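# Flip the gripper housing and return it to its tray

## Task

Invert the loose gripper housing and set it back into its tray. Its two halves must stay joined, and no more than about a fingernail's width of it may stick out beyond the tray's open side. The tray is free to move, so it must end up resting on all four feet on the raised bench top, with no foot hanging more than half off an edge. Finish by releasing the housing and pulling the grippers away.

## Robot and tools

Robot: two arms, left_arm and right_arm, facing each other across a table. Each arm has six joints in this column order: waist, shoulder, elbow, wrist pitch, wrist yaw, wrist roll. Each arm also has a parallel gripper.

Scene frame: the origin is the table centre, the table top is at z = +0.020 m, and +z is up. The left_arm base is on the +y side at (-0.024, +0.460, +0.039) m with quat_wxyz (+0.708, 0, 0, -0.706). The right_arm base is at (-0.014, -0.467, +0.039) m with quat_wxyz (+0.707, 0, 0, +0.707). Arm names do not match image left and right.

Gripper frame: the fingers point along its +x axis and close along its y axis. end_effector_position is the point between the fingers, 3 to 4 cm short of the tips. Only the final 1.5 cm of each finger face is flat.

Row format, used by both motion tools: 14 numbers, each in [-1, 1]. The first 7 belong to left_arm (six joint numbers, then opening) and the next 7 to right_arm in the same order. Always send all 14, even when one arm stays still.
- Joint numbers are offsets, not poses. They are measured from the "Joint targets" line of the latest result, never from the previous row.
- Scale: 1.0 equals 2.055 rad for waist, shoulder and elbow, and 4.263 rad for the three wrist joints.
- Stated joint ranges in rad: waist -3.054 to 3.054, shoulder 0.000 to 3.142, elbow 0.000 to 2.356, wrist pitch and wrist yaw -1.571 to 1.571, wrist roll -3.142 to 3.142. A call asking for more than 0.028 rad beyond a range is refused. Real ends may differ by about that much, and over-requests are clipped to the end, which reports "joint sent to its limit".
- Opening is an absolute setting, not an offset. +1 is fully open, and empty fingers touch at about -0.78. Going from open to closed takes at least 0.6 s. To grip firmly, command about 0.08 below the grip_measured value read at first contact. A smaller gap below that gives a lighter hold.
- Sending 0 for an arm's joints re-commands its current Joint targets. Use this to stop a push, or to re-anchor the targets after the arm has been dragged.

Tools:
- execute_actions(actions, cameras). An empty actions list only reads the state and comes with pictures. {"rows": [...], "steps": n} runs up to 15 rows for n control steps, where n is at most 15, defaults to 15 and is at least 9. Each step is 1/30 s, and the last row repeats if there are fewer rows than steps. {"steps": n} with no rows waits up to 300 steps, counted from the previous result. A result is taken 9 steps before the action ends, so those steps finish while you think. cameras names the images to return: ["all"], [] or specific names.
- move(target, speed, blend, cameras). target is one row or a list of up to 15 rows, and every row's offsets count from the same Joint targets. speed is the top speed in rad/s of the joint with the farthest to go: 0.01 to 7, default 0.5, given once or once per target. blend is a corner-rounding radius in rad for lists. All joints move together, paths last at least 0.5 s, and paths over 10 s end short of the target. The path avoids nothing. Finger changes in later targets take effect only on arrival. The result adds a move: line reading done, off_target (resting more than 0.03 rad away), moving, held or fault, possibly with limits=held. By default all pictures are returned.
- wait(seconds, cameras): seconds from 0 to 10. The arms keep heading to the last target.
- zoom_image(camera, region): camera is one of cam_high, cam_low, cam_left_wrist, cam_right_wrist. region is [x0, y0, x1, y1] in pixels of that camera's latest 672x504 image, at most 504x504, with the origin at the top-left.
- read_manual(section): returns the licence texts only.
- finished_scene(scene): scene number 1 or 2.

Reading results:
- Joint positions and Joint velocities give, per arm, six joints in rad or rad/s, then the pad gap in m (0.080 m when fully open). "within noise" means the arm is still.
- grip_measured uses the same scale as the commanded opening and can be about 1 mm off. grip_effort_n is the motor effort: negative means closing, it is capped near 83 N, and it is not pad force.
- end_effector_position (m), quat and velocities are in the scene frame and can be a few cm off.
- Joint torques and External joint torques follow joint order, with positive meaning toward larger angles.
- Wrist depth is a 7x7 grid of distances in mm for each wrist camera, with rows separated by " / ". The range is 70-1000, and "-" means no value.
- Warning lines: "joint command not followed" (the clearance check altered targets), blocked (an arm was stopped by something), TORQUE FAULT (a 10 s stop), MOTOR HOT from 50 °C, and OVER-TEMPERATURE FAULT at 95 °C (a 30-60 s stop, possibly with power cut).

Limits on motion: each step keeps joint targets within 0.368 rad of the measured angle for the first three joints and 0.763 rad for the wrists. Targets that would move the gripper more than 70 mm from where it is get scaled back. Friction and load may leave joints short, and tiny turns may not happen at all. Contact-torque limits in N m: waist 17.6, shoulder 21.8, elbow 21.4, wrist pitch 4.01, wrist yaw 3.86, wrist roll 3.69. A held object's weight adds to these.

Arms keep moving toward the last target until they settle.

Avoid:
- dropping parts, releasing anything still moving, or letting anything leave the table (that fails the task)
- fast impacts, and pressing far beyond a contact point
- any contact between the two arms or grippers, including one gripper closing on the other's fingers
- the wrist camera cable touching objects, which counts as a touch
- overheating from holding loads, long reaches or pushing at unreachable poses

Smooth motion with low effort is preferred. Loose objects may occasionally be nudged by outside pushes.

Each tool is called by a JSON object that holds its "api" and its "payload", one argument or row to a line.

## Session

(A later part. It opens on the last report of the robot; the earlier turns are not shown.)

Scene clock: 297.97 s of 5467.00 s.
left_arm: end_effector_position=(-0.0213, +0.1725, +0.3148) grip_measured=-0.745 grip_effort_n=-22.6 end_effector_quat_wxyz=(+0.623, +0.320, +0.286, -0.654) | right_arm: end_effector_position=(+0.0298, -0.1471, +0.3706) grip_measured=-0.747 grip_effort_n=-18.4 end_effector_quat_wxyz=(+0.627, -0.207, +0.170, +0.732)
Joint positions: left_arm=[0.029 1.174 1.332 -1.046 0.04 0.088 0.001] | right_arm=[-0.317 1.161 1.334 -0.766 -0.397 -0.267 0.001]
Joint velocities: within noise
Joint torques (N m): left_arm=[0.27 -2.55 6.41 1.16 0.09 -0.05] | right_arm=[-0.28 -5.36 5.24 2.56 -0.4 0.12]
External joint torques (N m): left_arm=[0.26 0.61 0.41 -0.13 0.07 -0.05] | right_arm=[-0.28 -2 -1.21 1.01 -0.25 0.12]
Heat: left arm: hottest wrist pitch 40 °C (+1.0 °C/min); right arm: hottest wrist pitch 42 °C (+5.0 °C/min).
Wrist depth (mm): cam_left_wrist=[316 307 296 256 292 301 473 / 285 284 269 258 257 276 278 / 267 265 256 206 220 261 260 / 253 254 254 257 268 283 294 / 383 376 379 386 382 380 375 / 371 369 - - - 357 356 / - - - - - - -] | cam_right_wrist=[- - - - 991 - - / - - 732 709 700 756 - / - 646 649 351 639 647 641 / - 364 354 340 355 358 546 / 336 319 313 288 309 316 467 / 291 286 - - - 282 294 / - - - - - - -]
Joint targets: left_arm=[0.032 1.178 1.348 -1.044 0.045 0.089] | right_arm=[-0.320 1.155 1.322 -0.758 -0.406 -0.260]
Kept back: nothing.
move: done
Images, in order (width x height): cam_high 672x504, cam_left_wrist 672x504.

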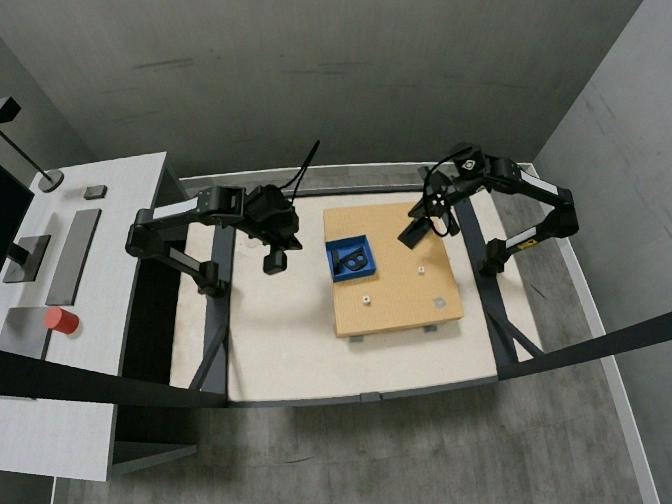

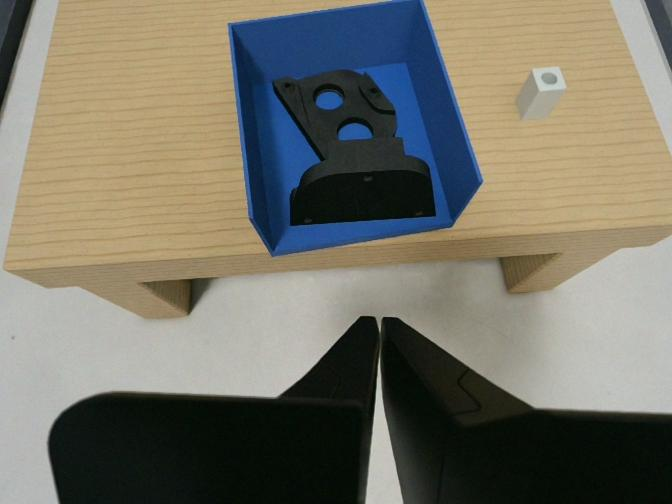

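{"api": "move", "payload": {
  "target": [-0.0594,0.3776,0.3703,-0.0617,-0.0769,-0.1536,0.53,0,0,0,0,0,0,-0.75],
  "speed": 0.7,
  "cameras": ["cam_left_wrist","cam_low"]
}}

Scene clock: 340.40 s of 5467.00 s.
left_arm: end_effector_position=(-0.0214, +0.0229, +0.2880) grip_measured=+0.526 grip_effort_n=13.3 end_effector_quat_wxyz=(+0.744, +0.253, +0.449, -0.425) | right_arm: end_effector_position=(+0.0298, -0.1471, +0.3706) grip_measured=-0.747 grip_effort_n=-18.4 end_effector_quat_wxyz=(+0.627, -0.207, +0.170, +0.732)
Joint positions: left_arm=[-0.088 1.949 2.096 -1.309 -0.273 -0.567 0.059] | right_arm=[-0.317 1.161 1.334 -0.766 -0.397 -0.267 0.001]
Joint velocities: within noise
Joint torques (N m): left_arm=[-0.09 -7.44 5.92 0.81 -0.33 -0.08] | right_arm=[-0.28 -5.36 5.24 2.56 -0.4 0.12]
External joint torques (N m): left_arm=[-0.13 0.99 0.24 -0.12 -0.15 -0.08] | right_arm=[-0.28 -1.92 -1.26 1 -0.25 0.12]
Heat: left arm: hottest elbow 40 °C (+6.1 °C/min); right arm: hottest wrist pitch 45 °C (+5.1 °C/min).
Wrist depth (mm): cam_left_wrist=[362 214 213 213 211 211 210 / 208 208 207 206 206 205 205 / 203 203 204 178 201 200 200 / 199 199 182 182 175 195 195 / 195 194 139 174 173 159 191 / - - 85 170 173 - - / - - 121 167 170 87 -] | cam_right_wrist=[- - 214 155 217 960 85 / - 194 214 696 668 756 - / - 643 608 338 639 644 634 / - 364 357 337 356 359 545 / 335 319 311 288 309 318 472 / 292 285 - - - 282 294 / - - - - - - -]
Joint targets: left_arm=[-0.090 1.954 2.110 -1.307 -0.283 -0.566] | right_arm=[-0.320 1.155 1.322 -0.758 -0.406 -0.260]
Kept back: nothing.
move: done
Images, in order (width x height): cam_low 672x504, cam_left_wrist 672x504.

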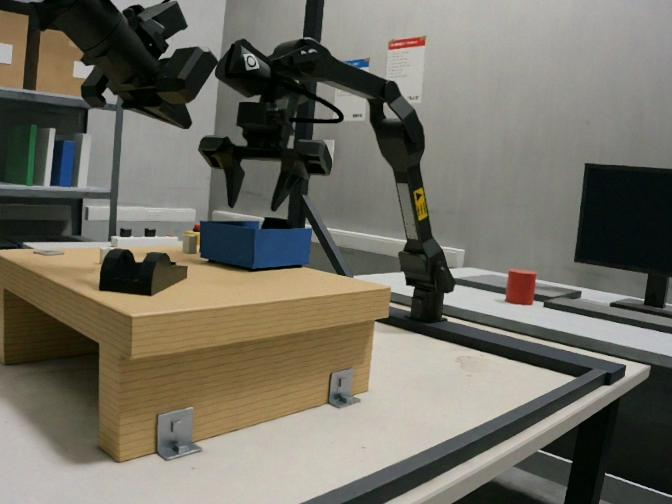

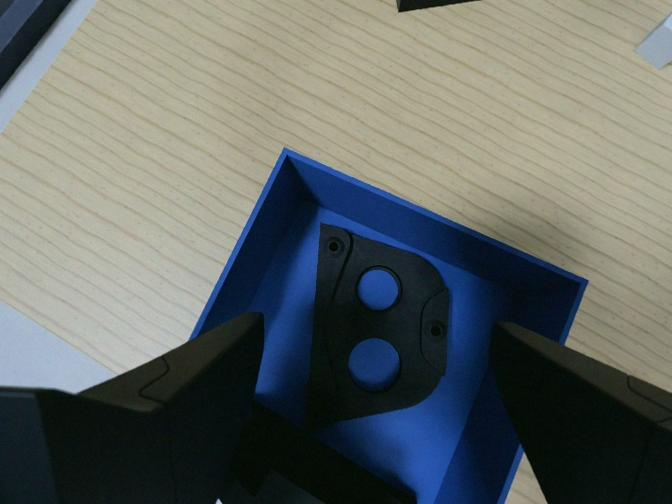

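{"api": "execute_actions", "payload": {
  "actions": []
}}

Scene clock: 343.87 s of 5467.00 s.
left_arm: end_effector_position=(-0.0214, +0.0229, +0.2880) grip_measured=+0.526 grip_effort_n=13.3 end_effector_quat_wxyz=(+0.744, +0.253, +0.449, -0.425) | right_arm: end_effector_position=(+0.0298, -0.1471, +0.3706) grip_measured=-0.747 grip_effort_n=-18.4 end_effector_quat_wxyz=(+0.627, -0.207, +0.170, +0.732)
Joint positions: left_arm=[-0.088 1.949 2.096 -1.309 -0.273 -0.567 0.059] | right_arm=[-0.317 1.161 1.334 -0.766 -0.397 -0.267 0.001]
Joint velocities: within noise
Joint torques (N m): left_arm=[-0.09 -7.43 5.89 0.81 -0.33 -0.07] | right_arm=[-0.27 -5.36 5.24 2.57 -0.4 0.12]
External joint torques (N m): left_arm=[-0.13 1.01 0.19 -0.12 -0.14 -0.07] | right_arm=[-0.28 -1.87 -1.32 0.98 -0.24 0.12]
Heat: left arm: hottest elbow 40 °C (+6.0 °C/min); right arm: hottest wrist pitch 45 °C (+5.0 °C/min).
Wrist depth (mm): cam_left_wrist=[360 213 214 213 212 211 211 / 209 210 208 207 207 205 205 / 203 203 203 178 202 201 200 / 200 198 182 182 176 196 196 / 195 194 139 174 174 159 190 / - - 86 170 174 - - / - - 87 168 170 87 -] | cam_right_wrist=[- - 214 155 217 952 85 / - 195 214 703 670 763 - / - 642 608 339 635 639 635 / - 366 354 337 353 360 543 / 337 319 312 289 310 316 469 / 292 285 - - - 283 294 / - - - - - - -]
Joint targets: left_arm=[-0.090 1.954 2.110 -1.307 -0.283 -0.566] | right_arm=[-0.320 1.155 1.322 -0.758 -0.406 -0.260]
Steps of this call (1-104: nothing new was sent). Readings (joint positions of left_arm | right_arm):
1: [-0.088 1.949 2.096 -1.309 -0.273 -0.567] | [-0.317 1.161 1.334 -0.766 -0.397 -0.267]
2: [-0.088 1.949 2.096 -1.309 -0.273 -0.567] | [-0.317 1.161 1.334 -0.766 -0.397 -0.267]
4: [-0.088 1.949 2.096 -1.309 -0.273 -0.567] | [-0.317 1.161 1.334 -0.766 -0.397 -0.267]
8: [-0.088 1.949 2.096 -1.309 -0.273 -0.567] | [-0.317 1.161 1.334 -0.766 -0.397 -0.267]
104: the state above

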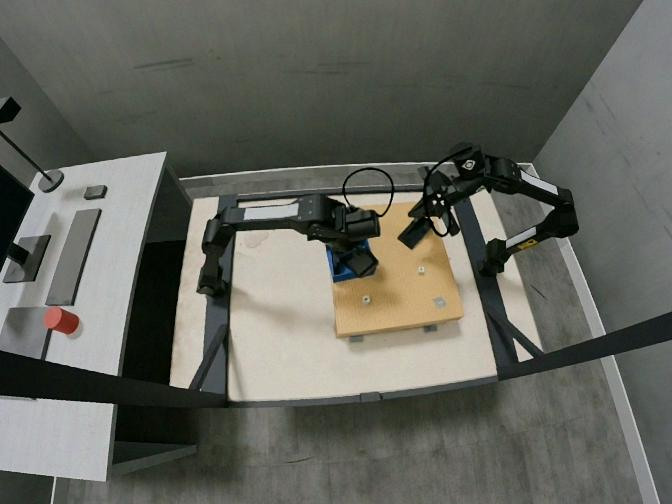

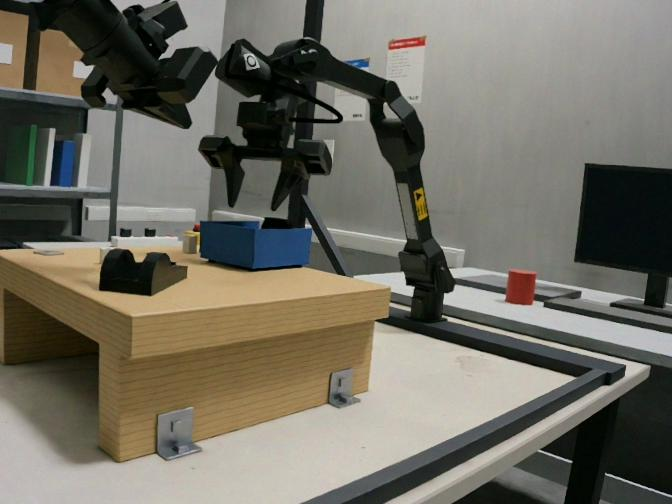

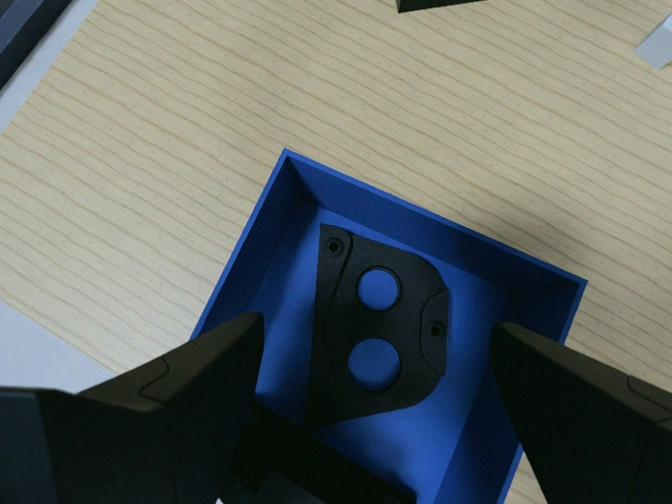

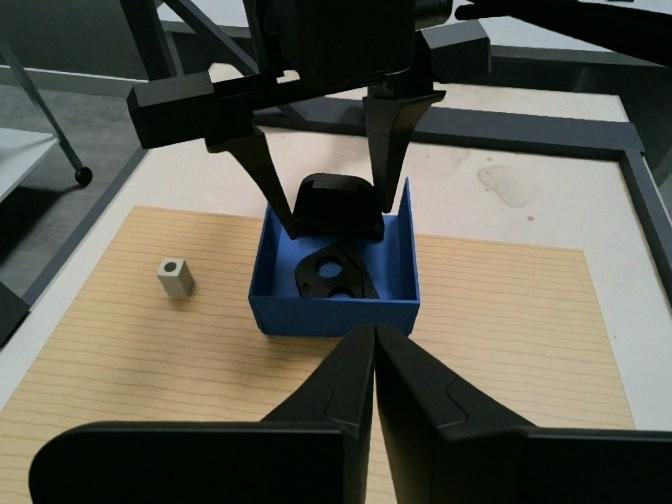

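{"api": "zoom_image", "payload": {
  "camera": "cam_left_wrist",
  "region": [180, 130, 600, 445]
}}

Scaled by 1.200 from the camera's 672x504 image, which has a finer 960x720 frame.

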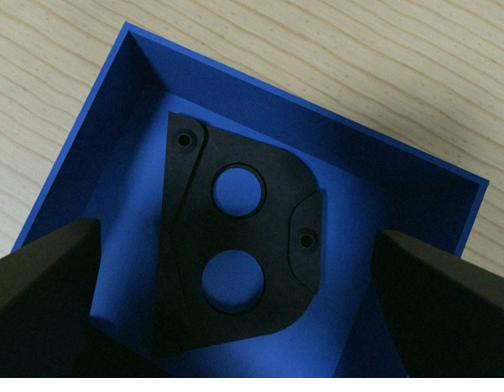

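{"api": "zoom_image", "payload": {
  "camera": "cam_left_wrist",
  "region": [270, 140, 470, 290]
}}

{"api": "zoom_image", "payload": {
  "camera": "cam_left_wrist",
  "region": [430, 200, 610, 335]
}}

{"api": "zoom_image", "payload": {
  "camera": "cam_left_wrist",
  "region": [180, 300, 450, 503]
}}

Scaled by 2.520 from the camera's 672x504 image, which has a finer 960x720 frame.

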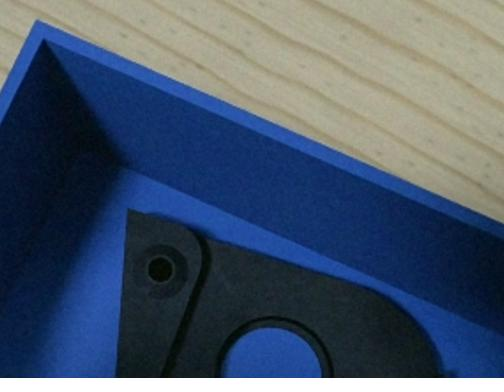

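Scaled by 2.800 from the camera's 672x504 image, which has a finer 960x720 frame.

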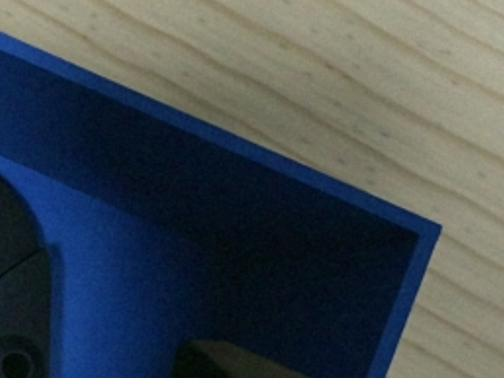

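Scaled by 1.867 from the camera's 672x504 image, which has a finer 960x720 frame.

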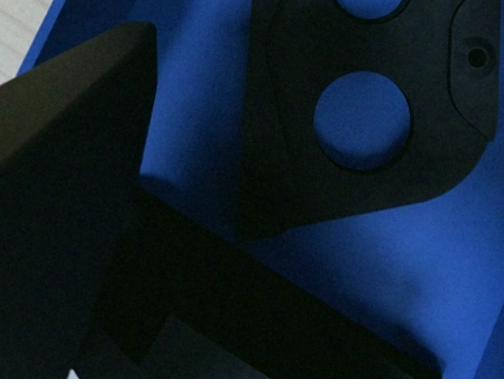

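{"api": "move", "payload": {
  "target": [0.0134, 0.0608, 0.0482, -0.0218, 0.0211, 0.0, 0.53, 0,0,0,0,0,0,-0.75],
  "speed": 0.2,
  "cameras": ["cam_left_wrist", "cam_right_wrist"]
}}

Scene clock: 362.10 s of 5467.00 s.
left_arm: end_effector_position=(-0.0236, +0.0148, +0.2576) grip_measured=+0.526 grip_effort_n=13.3 end_effector_quat_wxyz=(+0.711, +0.284, +0.498, -0.407) | right_arm: end_effector_position=(+0.0298, -0.1471, +0.3706) grip_measured=-0.747 grip_effort_n=-18.4 end_effector_quat_wxyz=(+0.627, -0.207, +0.170, +0.732)
Joint positions: left_arm=[-0.065 2.071 2.194 -1.401 -0.192 -0.567 0.059] | right_arm=[-0.317 1.161 1.334 -0.766 -0.397 -0.267 0.001]
Joint velocities: within noise
Joint torques (N m): left_arm=[0.23 -7.77 5.84 0.66 -0.07 -0.07] | right_arm=[-0.29 -5.38 5.24 2.57 -0.4 0.12]
External joint torques (N m): left_arm=[0.17 1.25 0.3 -0.13 0.08 -0.08] | right_arm=[-0.29 -1.87 -1.32 0.99 -0.25 0.12]
Heat: left arm: hottest elbow 39 °C (+3.0 °C/min); right arm: hottest wrist pitch 45 °C (+2.0 °C/min).
Wrist depth (mm): cam_left_wrist=[162 161 161 160 159 158 158 / 162 162 160 160 159 158 158 / 162 162 139 139 159 158 158 / 161 161 147 141 140 139 157 / 161 125 147 141 140 144 157 / - - 86 140 145 - - / - - 87 143 146 115 -] | cam_right_wrist=[- - 125 196 989 - - / - - 716 176 181 700 - / - 213 227 184 256 635 625 / - 364 354 336 351 341 549 / 336 319 311 289 309 317 471 / 292 284 - - - 282 295 / - - - - - - -]
Joint targets: left_arm=[-0.062 2.079 2.209 -1.400 -0.193 -0.566] | right_arm=[-0.320 1.155 1.322 -0.758 -0.406 -0.260]
Kept back: nothing.
move: done
Images, in order (width x height): cam_left_wrist 672x504, cam_right_wrist 672x504.

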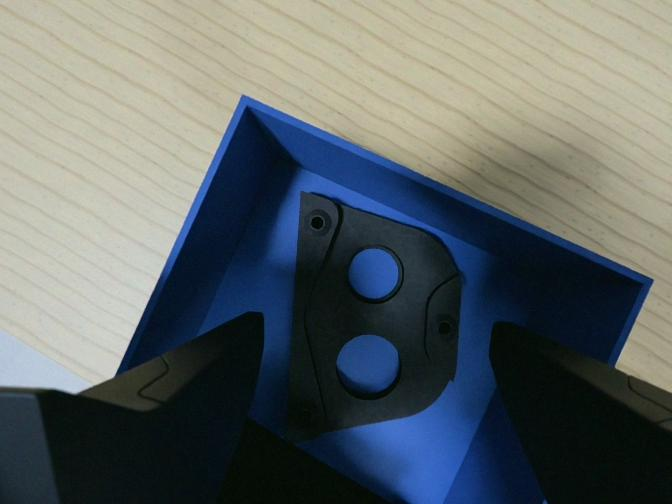

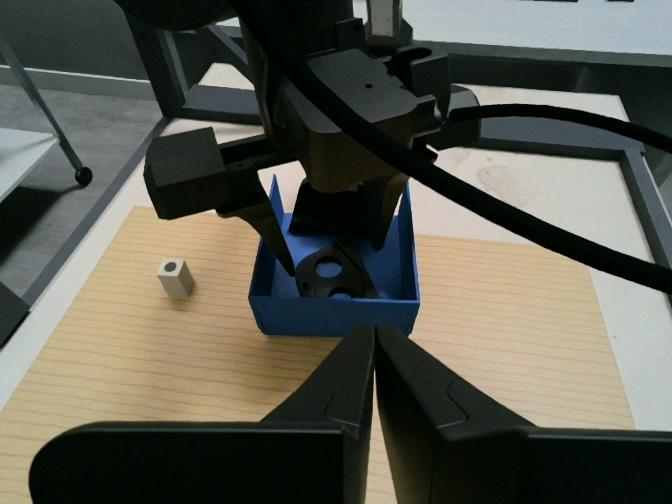

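{"api": "move", "payload": {
  "target": [0.0107, 0.0487, 0.0535, -0.0223, 0.0143, 0.0012, 0.53, 0,0,0,0,0,0,-0.75],
  "speed": 0.2,
  "cameras": ["cam_left_wrist", "cam_right_wrist"]
}}

Scene clock: 367.40 s of 5467.00 s.
left_arm: end_effector_position=(-0.0225, +0.0114, +0.2408) grip_measured=+0.526 grip_effort_n=13.3 end_effector_quat_wxyz=(+0.686, +0.301, +0.536, -0.390) | right_arm: end_effector_position=(+0.0298, -0.1471, +0.3706) grip_measured=-0.747 grip_effort_n=-18.4 end_effector_quat_wxyz=(+0.627, -0.207, +0.170, +0.732)
Joint positions: left_arm=[-0.042 2.17 2.304 -1.496 -0.131 -0.567 0.059] | right_arm=[-0.317 1.161 1.334 -0.766 -0.397 -0.267 0.001]
Joint velocities: within noise
Joint torques (N m): left_arm=[0.14 -7.97 5.72 0.55 -0.01 0.11] | right_arm=[-0.28 -5.36 5.25 2.57 -0.39 0.13]
External joint torques (N m): left_arm=[0.16 1.55 0.33 -0.09 0.1 0.11] | right_arm=[-0.28 -1.89 -1.26 1 -0.24 0.12]
Heat: left arm: hottest elbow 39 °C (+2.0 °C/min); right arm: hottest wrist pitch 45 °C (+2.0 °C/min).
Wrist depth (mm): cam_left_wrist=[135 134 134 133 132 132 131 / 137 136 96 134 135 134 134 / 140 139 123 119 136 136 136 / 141 102 127 120 120 126 137 / 143 94 128 122 122 127 97 / - - 84 125 125 - - / - - 81 132 132 114 -] | cam_right_wrist=[- 125 114 190 991 - 998 / - 719 130 196 664 758 - / - 646 239 176 188 617 644 / - 354 262 328 352 359 547 / 335 319 311 289 309 316 479 / 292 285 - - - 283 281 / - - - - - - -]
Joint targets: left_arm=[-0.040 2.179 2.319 -1.495 -0.132 -0.561] | right_arm=[-0.320 1.155 1.322 -0.758 -0.406 -0.260]
Kept back: nothing.
move: done
Images, in order (width x height): cam_left_wrist 672x504, cam_right_wrist 672x504.

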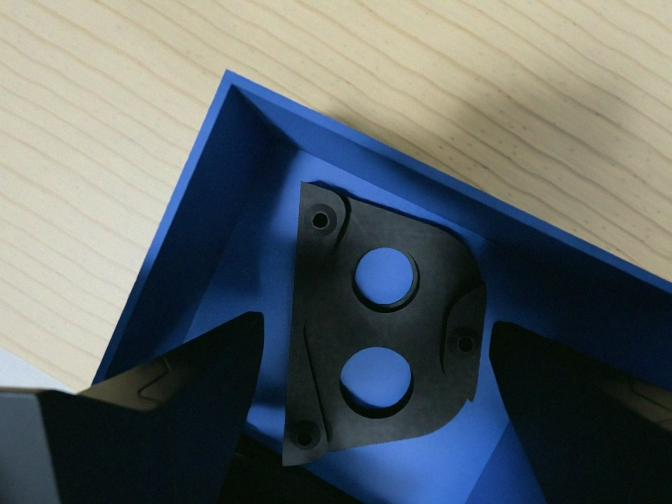

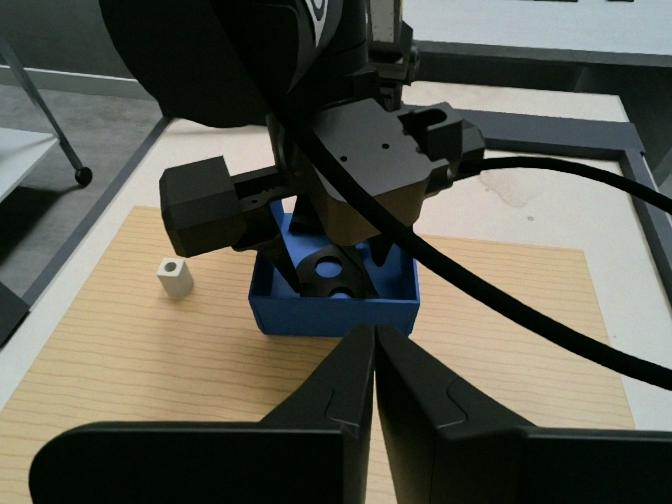

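{"api": "zoom_image", "payload": {
  "camera": "cam_left_wrist",
  "region": [240, 160, 520, 480]
}}

Scaled by 1.575 from the camera's 672x504 image, which has a finer 960x720 frame.

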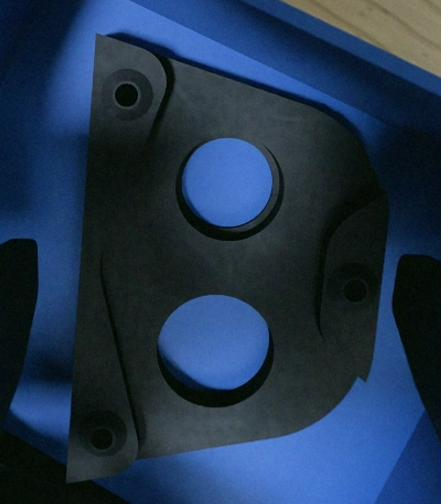

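{"api": "move", "payload": {
  "target": [0.001, 0.0105, -0.0151, 0.0021, 0.0063, 0.0113, 0.53, 0,0,0,0,0,0,-0.75],
  "speed": 0.1,
  "cameras": ["cam_left_wrist", "cam_right_wrist"]
}}

Scene clock: 373.00 s of 5467.00 s.
left_arm: end_effector_position=(-0.0244, +0.0099, +0.2305) grip_measured=+0.526 grip_effort_n=13.3 end_effector_quat_wxyz=(+0.668, +0.321, +0.539, -0.400) | right_arm: end_effector_position=(+0.0298, -0.1471, +0.3706) grip_measured=-0.747 grip_effort_n=-18.4 end_effector_quat_wxyz=(+0.627, -0.207, +0.170, +0.732)
Joint positions: left_arm=[-0.037 2.188 2.297 -1.493 -0.105 -0.519 0.059] | right_arm=[-0.317 1.161 1.334 -0.766 -0.397 -0.267 0.001]
Joint velocities: within noise
Joint torques (N m): left_arm=[-0.05 -7.79 3.39 0.89 0.04 0.16] | right_arm=[-0.28 -5.36 5.24 2.57 -0.4 0.13]
External joint torques (N m): left_arm=[-0.04 1.86 -2.02 0.27 0.13 0.16] | right_arm=[-0.27 -1.96 -1.26 0.99 -0.25 0.12]
Heat: left arm: hottest elbow 39 °C (+1.0 °C/min); right arm: hottest wrist pitch 45 °C (+2.0 °C/min).
Wrist depth (mm): cam_left_wrist=[123 122 121 121 121 120 120 / 125 - 107 123 123 122 121 / - - 108 105 111 125 125 / - - 112 106 107 114 126 / - 100 113 109 111 116 96 / - - 84 112 113 - - / - - 111 122 122 114 -] | cam_right_wrist=[- 119 113 159 - - - / - 132 125 205 729 765 - / - 648 236 191 195 637 640 / - 354 252 313 351 361 532 / 336 318 311 289 286 317 472 / 292 285 - - - 276 294 / - - - - - - -]
Joint targets: left_arm=[-0.038 2.201 2.288 -1.486 -0.105 -0.513] | right_arm=[-0.320 1.155 1.322 -0.758 -0.406 -0.260]
Kept back: nothing.
move: done
Images, in order (width x height): cam_left_wrist 672x504, cam_right_wrist 672x504.

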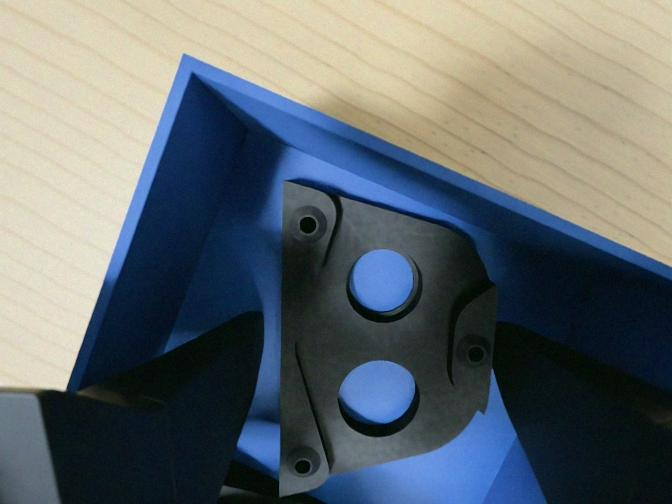

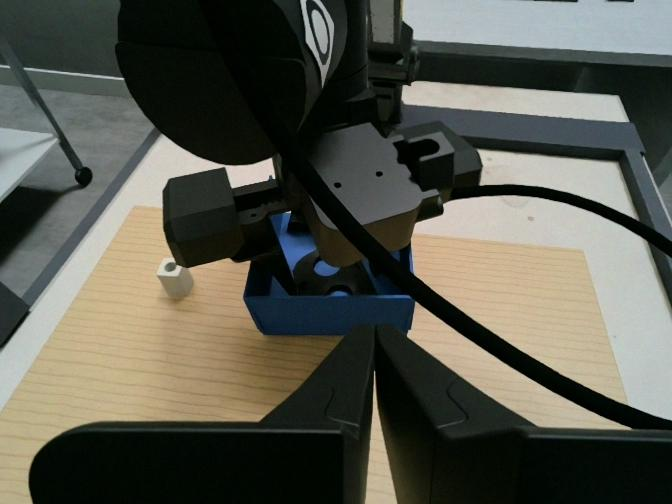

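{"api": "zoom_image", "payload": {
  "camera": "cam_left_wrist",
  "region": [180, 250, 600, 503]
}}

{"api": "zoom_image", "payload": {
  "camera": "cam_right_wrist",
  "region": [220, 180, 440, 345]
}}

Scaled by 1.200 from the camera's 672x504 image, which has a finer 960x720 frame.

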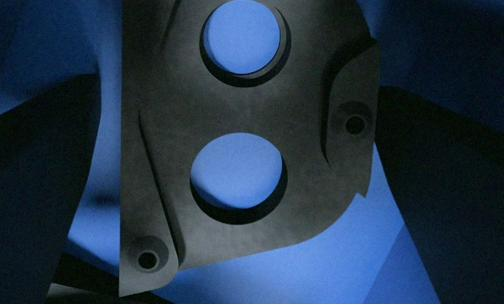

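Scaled by 2.291 from the camera's 672x504 image, which has a finer 960x720 frame.

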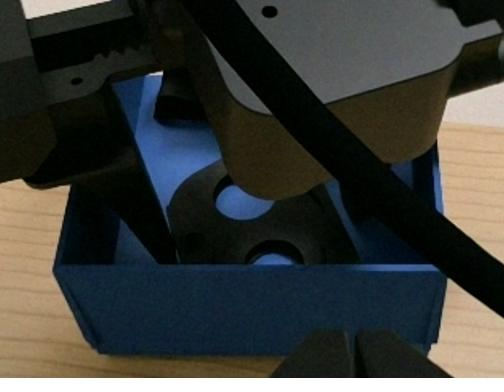

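{"api": "move", "payload": {
  "target": [-0.0022, -0.0151, 0, 0, 0, 0, 0.53, 0,0,0,0,0,0,-0.75],
  "speed": 0.1,
  "cameras": ["cam_left_wrist", "cam_right_wrist"]
}}

Scene clock: 379.87 s of 5467.00 s.
left_arm: end_effector_position=(-0.0244, +0.0101, +0.2307) grip_measured=+0.526 grip_effort_n=13.3 end_effector_quat_wxyz=(+0.668, +0.321, +0.539, -0.400) | right_arm: end_effector_position=(+0.0298, -0.1471, +0.3706) grip_measured=-0.747 grip_effort_n=-18.4 end_effector_quat_wxyz=(+0.627, -0.207, +0.170, +0.732)
Joint positions: left_arm=[-0.037 2.188 2.297 -1.493 -0.105 -0.519 0.059] | right_arm=[-0.317 1.161 1.334 -0.766 -0.397 -0.267 0.001]
Joint velocities: within noise
Joint torques (N m): left_arm=[-0.46 -11.05 3.5 0.86 0.04 0.17] | right_arm=[-0.28 -5.36 5.24 2.57 -0.4 0.13]
External joint torques (N m): left_arm=[-0.44 -1.36 -1.94 0.23 0.13 0.17] | right_arm=[-0.29 -1.93 -1.21 1.02 -0.25 0.12]
Heat: left arm: hottest shoulder 38 °C (+4.0 °C/min); right arm: hottest wrist pitch 46 °C (+2.0 °C/min).
Wrist depth (mm): cam_left_wrist=[122 122 121 121 121 120 120 / 125 - 107 123 123 122 121 / - - 108 105 111 125 124 / - - 112 105 107 114 126 / - 100 113 108 110 116 97 / - - 84 112 113 - - / - - 110 122 122 114 -] | cam_right_wrist=[- 119 113 158 - - - / - 132 125 205 724 749 - / - 647 237 191 195 633 639 / - 352 251 312 351 360 535 / 337 322 310 289 286 316 472 / 291 285 - - - 276 294 / - - - - - - -]
Joint targets: left_arm=[-0.043 2.170 2.287 -1.486 -0.105 -0.513] | right_arm=[-0.320 1.155 1.322 -0.758 -0.406 -0.260]
Kept back: nothing.
move: done
Images, in order (width x height): cam_left_wrist 672x504, cam_right_wrist 672x504.

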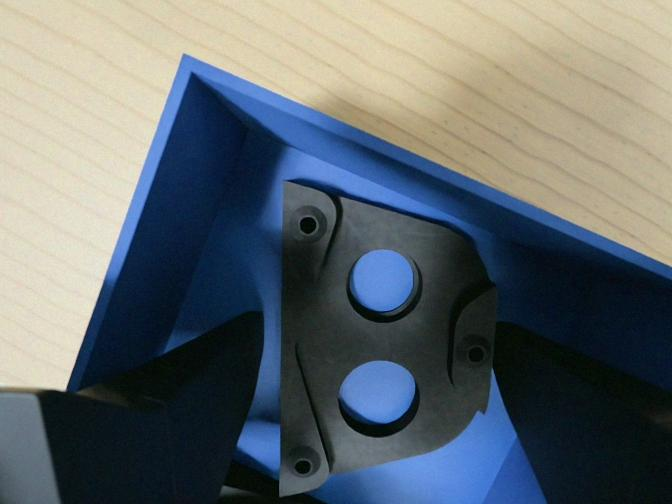

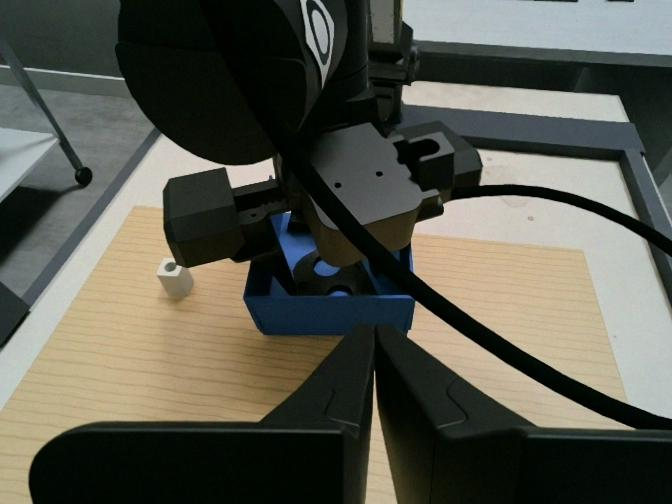

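{"api": "move", "payload": {
  "target": [-0.001, -0.0039, 0, 0, 0, 0, 0.53, 0,0,0,0,0,0,-0.75],
  "speed": 0.1,
  "cameras": ["cam_left_wrist", "cam_right_wrist"]
}}

Scene clock: 380.97 s of 5467.00 s.
left_arm: end_effector_position=(-0.0254, +0.0108, +0.2337) grip_measured=+0.526 grip_effort_n=13.3 end_effector_quat_wxyz=(+0.668, +0.319, +0.538, -0.403) | right_arm: end_effector_position=(+0.0298, -0.1471, +0.3706) grip_measured=-0.747 grip_effort_n=-18.4 end_effector_quat_wxyz=(+0.627, -0.207, +0.170, +0.732)
Joint positions: left_arm=[-0.039 2.18 2.296 -1.493 -0.105 -0.519 0.059] | right_arm=[-0.317 1.161 1.334 -0.766 -0.397 -0.267 0.001]
Joint velocities: within noise
Joint torques (N m): left_arm=[-0.42 -11.12 3.57 0.87 0.04 0.17] | right_arm=[-0.27 -5.35 5.24 2.56 -0.4 0.12]
External joint torques (N m): left_arm=[-0.34 -1.52 -1.83 0.24 0.13 0.16] | right_arm=[-0.28 -1.86 -1.32 0.98 -0.24 0.12]
Heat: left arm: hottest shoulder 39 °C (+5.0 °C/min); right arm: hottest wrist pitch 46 °C (+2.0 °C/min).
Wrist depth (mm): cam_left_wrist=[125 125 124 124 124 123 123 / 128 - 89 126 126 125 125 / 130 - 104 108 115 128 128 / - 92 116 109 110 118 129 / - 95 117 113 113 119 95 / - - 101 116 117 - - / - - 114 125 126 112 -] | cam_right_wrist=[- 120 114 187 986 - - / - 133 128 202 733 755 - / - 644 240 183 192 639 632 / - 353 260 317 351 360 529 / 335 318 310 289 286 325 473 / 292 286 - - - 281 295 / - - - - - - -]
Joint targets: left_arm=[-0.045 2.162 2.288 -1.486 -0.105 -0.513] | right_arm=[-0.320 1.155 1.322 -0.758 -0.406 -0.260]
Kept back: nothing.
move: done
Images, in order (width x height): cam_left_wrist 672x504, cam_right_wrist 672x504.

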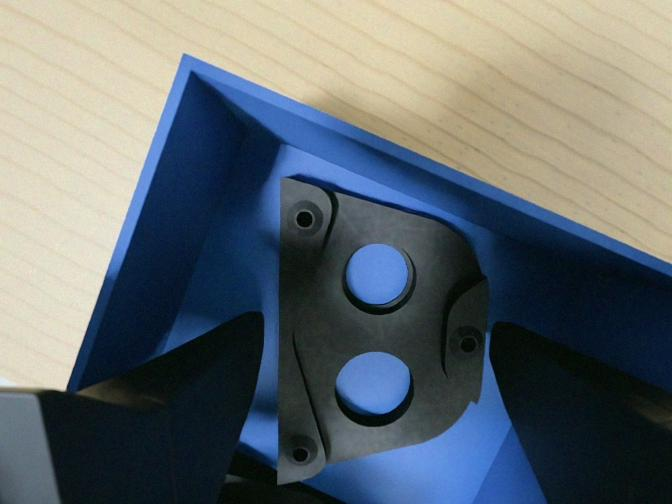

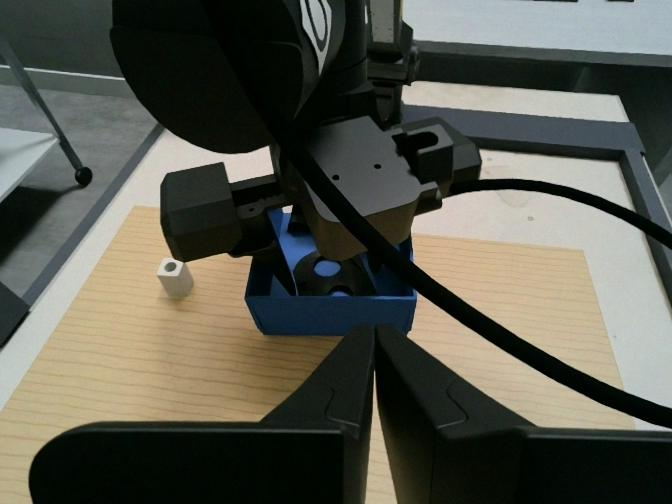

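{"api": "zoom_image", "payload": {
  "camera": "cam_left_wrist",
  "region": [180, 380, 400, 503]
}}

Scaled by 2.291 from the camera's 672x504 image, which has a finer 960x720 frame.

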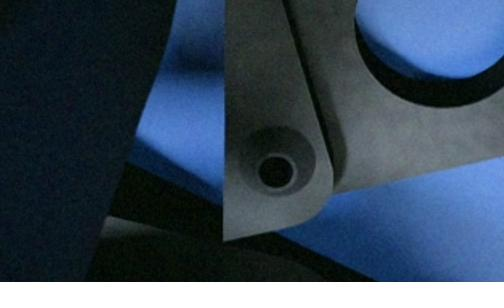

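{"api": "execute_actions", "payload": {
  "actions": [
    {"rows": [[0,0,0,0,0,0,0.524,0,0,0,0,0,0,-0.75],[0,0,0,0,0,0,0.517,0,0,0,0,0,0,-0.75],[0,0,0,0,0,0,0.51,0,0,0,0,0,0,-0.75],[0,0,0,0,0,0,0.503,0,0,0,0,0,0,-0.75],[0,0,0,0,0,0,0.496,0,0,0,0,0,0,-0.75],[0,0,0,0,0,0,0.489,0,0,0,0,0,0,-0.75],[0,0,0,0,0,0,0.482,0,0,0,0,0,0,-0.75],[0,0,0,0,0,0,0.475,0,0,0,0,0,0,-0.75],[0,0,0,0,0,0,0.468,0,0,0,0,0,0,-0.75],[0,0,0,0,0,0,0.461,0,0,0,0,0,0,-0.75],[0,0,0,0,0,0,0.454,0,0,0,0,0,0,-0.75],[0,0,0,0,0,0,0.447,0,0,0,0,0,0,-0.75],[0,0,0,0,0,0,0.44,0,0,0,0,0,0,-0.75],[0,0,0,0,0,0,0.433,0,0,0,0,0,0,-0.75],[0,0,0,0,0,0,0.426,0,0,0,0,0,0,-0.75]], "steps": 15}
  ]
}}

{"api": "execute_actions", "payload": {
  "actions": [
    {"rows": [[0,0,0,0,0,0,0.421,0,0,0,0,0,0,-0.75],[0,0,0,0,0,0,0.416,0,0,0,0,0,0,-0.75],[0,0,0,0,0,0,0.411,0,0,0,0,0,0,-0.75],[0,0,0,0,0,0,0.406,0,0,0,0,0,0,-0.75],[0,0,0,0,0,0,0.401,0,0,0,0,0,0,-0.75],[0,0,0,0,0,0,0.396,0,0,0,0,0,0,-0.75],[0,0,0,0,0,0,0.391,0,0,0,0,0,0,-0.75],[0,0,0,0,0,0,0.386,0,0,0,0,0,0,-0.75],[0,0,0,0,0,0,0.381,0,0,0,0,0,0,-0.75],[0,0,0,0,0,0,0.376,0,0,0,0,0,0,-0.75],[0,0,0,0,0,0,0.371,0,0,0,0,0,0,-0.75],[0,0,0,0,0,0,0.367,0,0,0,0,0,0,-0.75],[0,0,0,0,0,0,0.363,0,0,0,0,0,0,-0.75],[0,0,0,0,0,0,0.359,0,0,0,0,0,0,-0.75],[0,0,0,0,0,0,0.355,0,0,0,0,0,0,-0.75]], "steps": 15}
  ],
  "cameras": ["cam_left_wrist"]
}}

Scene clock: 385.20 s of 5467.00 s.
left_arm: end_effector_position=(-0.0254, +0.0108, +0.2337) grip_measured=+0.508 grip_effort_n=-22.1 end_effector_quat_wxyz=(+0.668, +0.319, +0.538, -0.403) end_effector_velocity=(+0.000, +0.002, -0.004) end_effector_angular_velocity=(+0.015, +0.011, +0.022) | right_arm: end_effector_position=(+0.0298, -0.1471, +0.3706) grip_measured=-0.747 grip_effort_n=-18.4 end_effector_quat_wxyz=(+0.627, -0.207, +0.170, +0.732)
Joint positions: left_arm=[-0.039 2.18 2.296 -1.493 -0.105 -0.519 0.058] | right_arm=[-0.317 1.161 1.334 -0.766 -0.397 -0.267 0.001]
Joint velocities: left_arm=[0.002 0.002 -0.007 -0.007 0.007 -0.022 -0.008] | right_arm=[within noise]
Joint torques (N m): left_arm=[-0.43 -11.08 3.56 0.86 0.02 0.17] | right_arm=[-0.28 -5.35 5.24 2.57 -0.4 0.12]
External joint torques (N m): left_arm=[-0.41 -1.52 -1.82 0.24 0.11 0.17] | right_arm=[-0.29 -1.9 -1.27 1 -0.24 0.12]
Heat: left arm: hottest shoulder 41 °C (+7.1 °C/min); right arm: hottest wrist pitch 46 °C (+2.0 °C/min).
Wrist depth (mm): cam_left_wrist=[125 125 124 124 124 123 122 / 128 - 97 126 126 125 125 / 130 - 105 108 115 128 128 / - 92 116 109 111 118 129 / - 96 117 113 113 119 96 / - - 100 116 117 - - / - - 113 125 126 112 -] | cam_right_wrist=[- 120 114 187 993 - - / - 133 128 202 733 761 - / - 647 240 183 192 635 636 / - 354 260 317 351 360 531 / 336 319 311 289 286 324 471 / 291 285 - - - 276 294 / - - - - - - -]
Joint targets: left_arm=[-0.045 2.162 2.288 -1.486 -0.105 -0.513] | right_arm=[-0.320 1.155 1.322 -0.758 -0.406 -0.260]
Steps of this call (1-121: nothing new was sent; 122-127: this action's first 6). Readings (joint positions of left_arm | right_arm):
122: [-0.039 2.180 2.296 -1.493 -0.105 -0.519] | [-0.317 1.161 1.334 -0.766 -0.397 -0.267]
123: [-0.039 2.180 2.296 -1.493 -0.105 -0.519] | [-0.317 1.161 1.334 -0.766 -0.397 -0.267]
125: [-0.039 2.180 2.296 -1.493 -0.105 -0.519] | [-0.317 1.161 1.334 -0.766 -0.397 -0.267]
127: the state above

Scene clock: 385.70 s of 5467.00 s.
left_arm: end_effector_position=(-0.0254, +0.0108, +0.2337) grip_measured=+0.412 grip_effort_n=-21.6 end_effector_quat_wxyz=(+0.668, +0.319, +0.538, -0.403) end_effector_velocity=(-0.002, +0.002, -0.004) end_effector_angular_velocity=(+0.018, +0.005, -0.011) | right_arm: end_effector_position=(+0.0298, -0.1471, +0.3706) grip_measured=-0.747 grip_effort_n=-18.4 end_effector_quat_wxyz=(+0.627, -0.207, +0.170, +0.732)
Joint positions: left_arm=[-0.039 2.18 2.296 -1.493 -0.105 -0.519 0.054] | right_arm=[-0.317 1.161 1.334 -0.766 -0.397 -0.267 0.001]
Joint velocities: left_arm=[-0.002 0.002 -0.007 -0.007 0.007 0.007 -0.007] | right_arm=[within noise]
Joint torques (N m): left_arm=[-0.43 -11.1 3.57 0.87 0.02 0.17] | right_arm=[-0.27 -5.35 5.24 2.56 -0.39 0.12]
External joint torques (N m): left_arm=[-0.42 -1.54 -1.82 0.24 0.11 0.17] | right_arm=[-0.29 -1.88 -1.26 1 -0.24 0.12]
Heat: left arm: hottest shoulder 41 °C (+7.0 °C/min); right arm: hottest wrist pitch 46 °C (+2.0 °C/min).
Wrist depth (mm): cam_left_wrist=[125 125 124 124 123 123 123 / 128 - 90 126 126 125 125 / 131 - 108 110 117 128 127 / - 94 118 112 112 118 129 / - 92 110 114 114 120 95 / - - 86 117 118 - - / - - 89 126 126 88 -] | cam_right_wrist=[- 120 114 187 988 - - / - 133 128 202 725 763 - / - 643 240 183 192 639 633 / - 354 254 319 350 360 531 / 336 318 311 289 285 324 469 / 291 284 - - - 276 293 / - - - - - - -]
Joint targets: left_arm=[-0.045 2.162 2.288 -1.486 -0.105 -0.513] | right_arm=[-0.320 1.155 1.322 -0.758 -0.406 -0.260]
Steps of this call (1-9: your previous action's last 9; 10-15: this action's first 6). Readings (joint positions of left_arm | right_arm):
10: [-0.039 2.180 2.296 -1.493 -0.105 -0.519] | [-0.317 1.161 1.334 -0.766 -0.397 -0.267]
11: [-0.039 2.180 2.296 -1.493 -0.105 -0.519] | [-0.317 1.161 1.334 -0.766 -0.397 -0.267]
13: [-0.039 2.180 2.296 -1.493 -0.105 -0.519] | [-0.317 1.161 1.334 -0.766 -0.397 -0.267]
15: the state above
Images, in order (width x height): cam_left_wrist 672x504.

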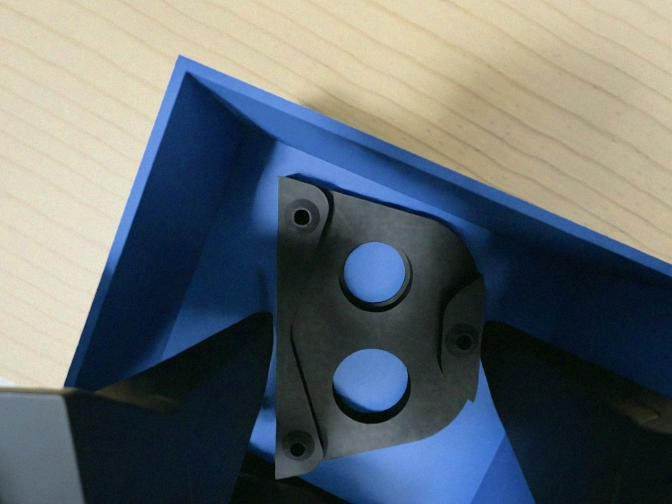

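{"api": "execute_actions", "payload": {
  "actions": [
    {"rows": [[0,0,0,0,0,0,0.352,0,0,0,0,0,0,-0.75],[0,0,0,0,0,0,0.349,0,0,0,0,0,0,-0.75],[0,0,0,0,0,0,0.346,0,0,0,0,0,0,-0.75],[0,0,0,0,0,0,0.343,0,0,0,0,0,0,-0.75],[0,0,0,0,0,0,0.34,0,0,0,0,0,0,-0.75],[0,0,0,0,0,0,0.337,0,0,0,0,0,0,-0.75],[0,0,0,0,0,0,0.334,0,0,0,0,0,0,-0.75],[0,0,0,0,0,0,0.331,0,0,0,0,0,0,-0.75],[0,0,0,0,0,0,0.328,0,0,0,0,0,0,-0.75],[0,0,0,0,0,0,0.325,0,0,0,0,0,0,-0.75],[0,0,0,0,0,0,0.322,0,0,0,0,0,0,-0.75],[0,0,0,0,0,0,0.319,0,0,0,0,0,0,-0.75],[0,0,0,0,0,0,0.316,0,0,0,0,0,0,-0.75],[0,0,0,0,0,0,0.313,0,0,0,0,0,0,-0.75],[0,0,0,0,0,0,0.31,0,0,0,0,0,0,-0.75]], "steps": 15}
  ]
}}

{"api": "wait", "payload": {
  "seconds": 0.5,
  "cameras": ["cam_left_wrist", "cam_right_wrist"]
}}

Scene clock: 387.47 s of 5467.00 s.
left_arm: end_effector_position=(-0.0259, +0.0108, +0.2337) grip_measured=+0.352 grip_effort_n=-48.6 end_effector_quat_wxyz=(+0.668, +0.319, +0.538, -0.403) end_effector_velocity=(+0.000, +0.005, +0.001) end_effector_angular_velocity=(+0.016, -0.006, +0.006) | right_arm: end_effector_position=(+0.0298, -0.1471, +0.3706) grip_measured=-0.747 grip_effort_n=-18.4 end_effector_quat_wxyz=(+0.627, -0.207, +0.170, +0.732)
Joint positions: left_arm=[-0.041 2.18 2.296 -1.493 -0.105 -0.519 0.051] | right_arm=[-0.317 1.161 1.334 -0.766 -0.397 -0.267 0.001]
Joint velocities: left_arm=[-0.002 -0.002 0.002 -0.022 -0.007 -0.007 -0.003] | right_arm=[within noise]
Joint torques (N m): left_arm=[-0.37 -11.08 3.56 0.87 0.01 0.16] | right_arm=[-0.28 -5.36 5.24 2.57 -0.4 0.13]
External joint torques (N m): left_arm=[-0.31 -1.44 -1.88 0.23 0.1 0.16] | right_arm=[-0.3 -1.92 -1.28 0.99 -0.25 0.12]
Heat: left arm: hottest shoulder 42 °C (+8.1 °C/min); right arm: hottest wrist pitch 46 °C (+2.0 °C/min).
Wrist depth (mm): cam_left_wrist=[125 125 124 124 123 123 123 / 128 - 96 126 126 126 125 / 130 - 107 111 117 128 128 / - 96 119 112 112 118 129 / - 95 110 115 114 120 94 / - - 88 118 118 - - / - - 85 126 126 85 -] | cam_right_wrist=[- 120 115 184 995 - - / - 133 128 202 731 763 - / - 643 239 183 192 641 633 / - 355 247 318 351 360 530 / 336 319 310 288 269 324 471 / 291 285 - - - 277 296 / - - - - - - -]
Joint targets: left_arm=[-0.045 2.162 2.288 -1.486 -0.105 -0.513] | right_arm=[-0.320 1.155 1.322 -0.758 -0.406 -0.260]
Steps of this call (1-9: your previous action's last 9; 10-15: toward your last target; 16-47: nothing new was sent; 48-53: this action's first 6). Readings (joint positions of left_arm | right_arm):
48: [-0.040 2.180 2.296 -1.493 -0.105 -0.519] | [-0.317 1.161 1.334 -0.766 -0.397 -0.267]
49: [-0.040 2.180 2.296 -1.493 -0.105 -0.519] | [-0.317 1.161 1.334 -0.766 -0.397 -0.267]
51: [-0.041 2.180 2.296 -1.493 -0.105 -0.519] | [-0.317 1.161 1.334 -0.766 -0.397 -0.267]
53: the state above

Scene clock: 388.27 s of 5467.00 s.
left_arm: end_effector_position=(-0.0261, +0.0108, +0.2337) grip_measured=+0.326 grip_effort_n=-76.5 end_effector_quat_wxyz=(+0.668, +0.319, +0.537, -0.403) | right_arm: end_effector_position=(+0.0298, -0.1471, +0.3706) grip_measured=-0.747 grip_effort_n=-18.4 end_effector_quat_wxyz=(+0.627, -0.207, +0.170, +0.732)
Joint positions: left_arm=[-0.041 2.18 2.296 -1.493 -0.105 -0.519 0.05] | right_arm=[-0.317 1.161 1.334 -0.766 -0.397 -0.267 0.001]
Joint velocities: within noise
Joint torques (N m): left_arm=[-0.3 -11.07 3.58 0.87 0.01 0.17] | right_arm=[-0.28 -5.36 5.24 2.56 -0.4 0.13]
External joint torques (N m): left_arm=[-0.29 -1.26 -1.93 0.23 0.1 0.17] | right_arm=[-0.28 -1.91 -1.26 1 -0.25 0.12]
Heat: left arm: hottest shoulder 42 °C (+8.1 °C/min); right arm: hottest wrist pitch 46 °C (+2.0 °C/min).
Wrist depth (mm): cam_left_wrist=[126 125 124 124 124 123 123 / 128 - 97 126 126 126 125 / 130 - 108 111 117 128 128 / - - 119 112 112 118 129 / - 94 111 115 114 119 93 / - - 89 118 118 - - / - - 85 126 126 85 -] | cam_right_wrist=[- 120 114 184 - - - / - 133 128 201 721 756 - / - 651 241 183 191 637 637 / - 345 248 320 353 361 533 / 337 320 310 288 270 323 466 / 292 286 - - - 276 295 / - - - - - - -]
Joint targets: left_arm=[-0.045 2.162 2.288 -1.486 -0.105 -0.513] | right_arm=[-0.320 1.155 1.322 -0.758 -0.406 -0.260]
Steps of this call (1-9: your previous action's last 9; 10-15: toward your last target; 16-24: nothing new was sent). Readings (joint positions of left_arm | right_arm):
1: [-0.041 2.180 2.296 -1.493 -0.105 -0.519] | [-0.317 1.161 1.334 -0.766 -0.397 -0.267]
2: [-0.041 2.180 2.296 -1.493 -0.105 -0.519] | [-0.317 1.161 1.334 -0.766 -0.397 -0.267]
4: [-0.041 2.180 2.296 -1.493 -0.105 -0.519] | [-0.317 1.161 1.334 -0.766 -0.397 -0.267]
8: [-0.041 2.180 2.296 -1.493 -0.105 -0.519] | [-0.317 1.161 1.334 -0.766 -0.397 -0.267]
24: the state above
All arms were judged still, so your last target was given up. Each gripper or tool keeps its last command.
Images, in order (width x height): cam_left_wrist 672x504, cam_right_wrist 672x504.

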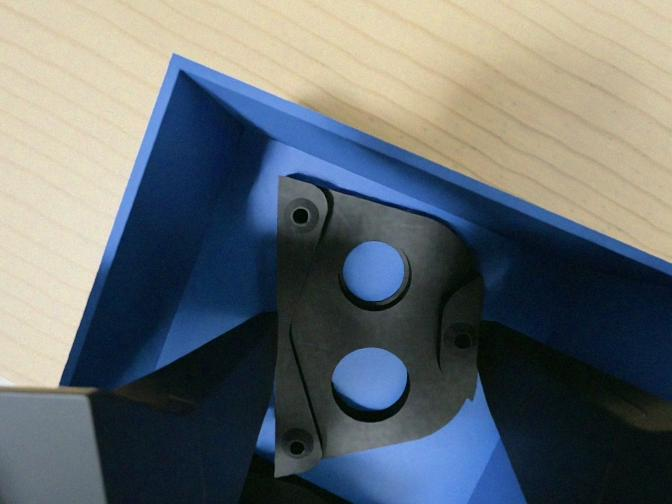

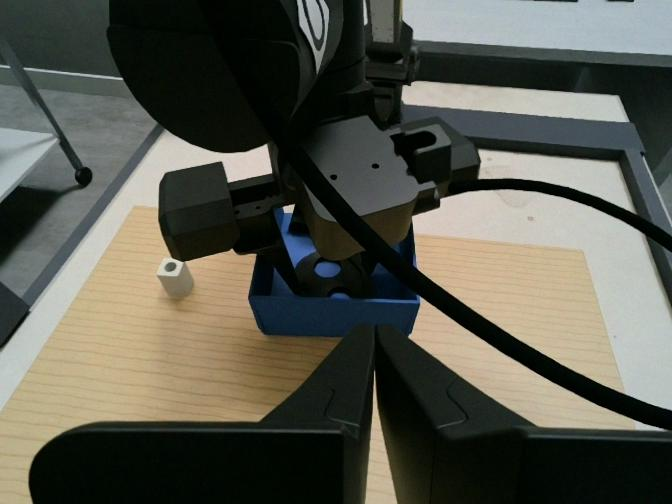

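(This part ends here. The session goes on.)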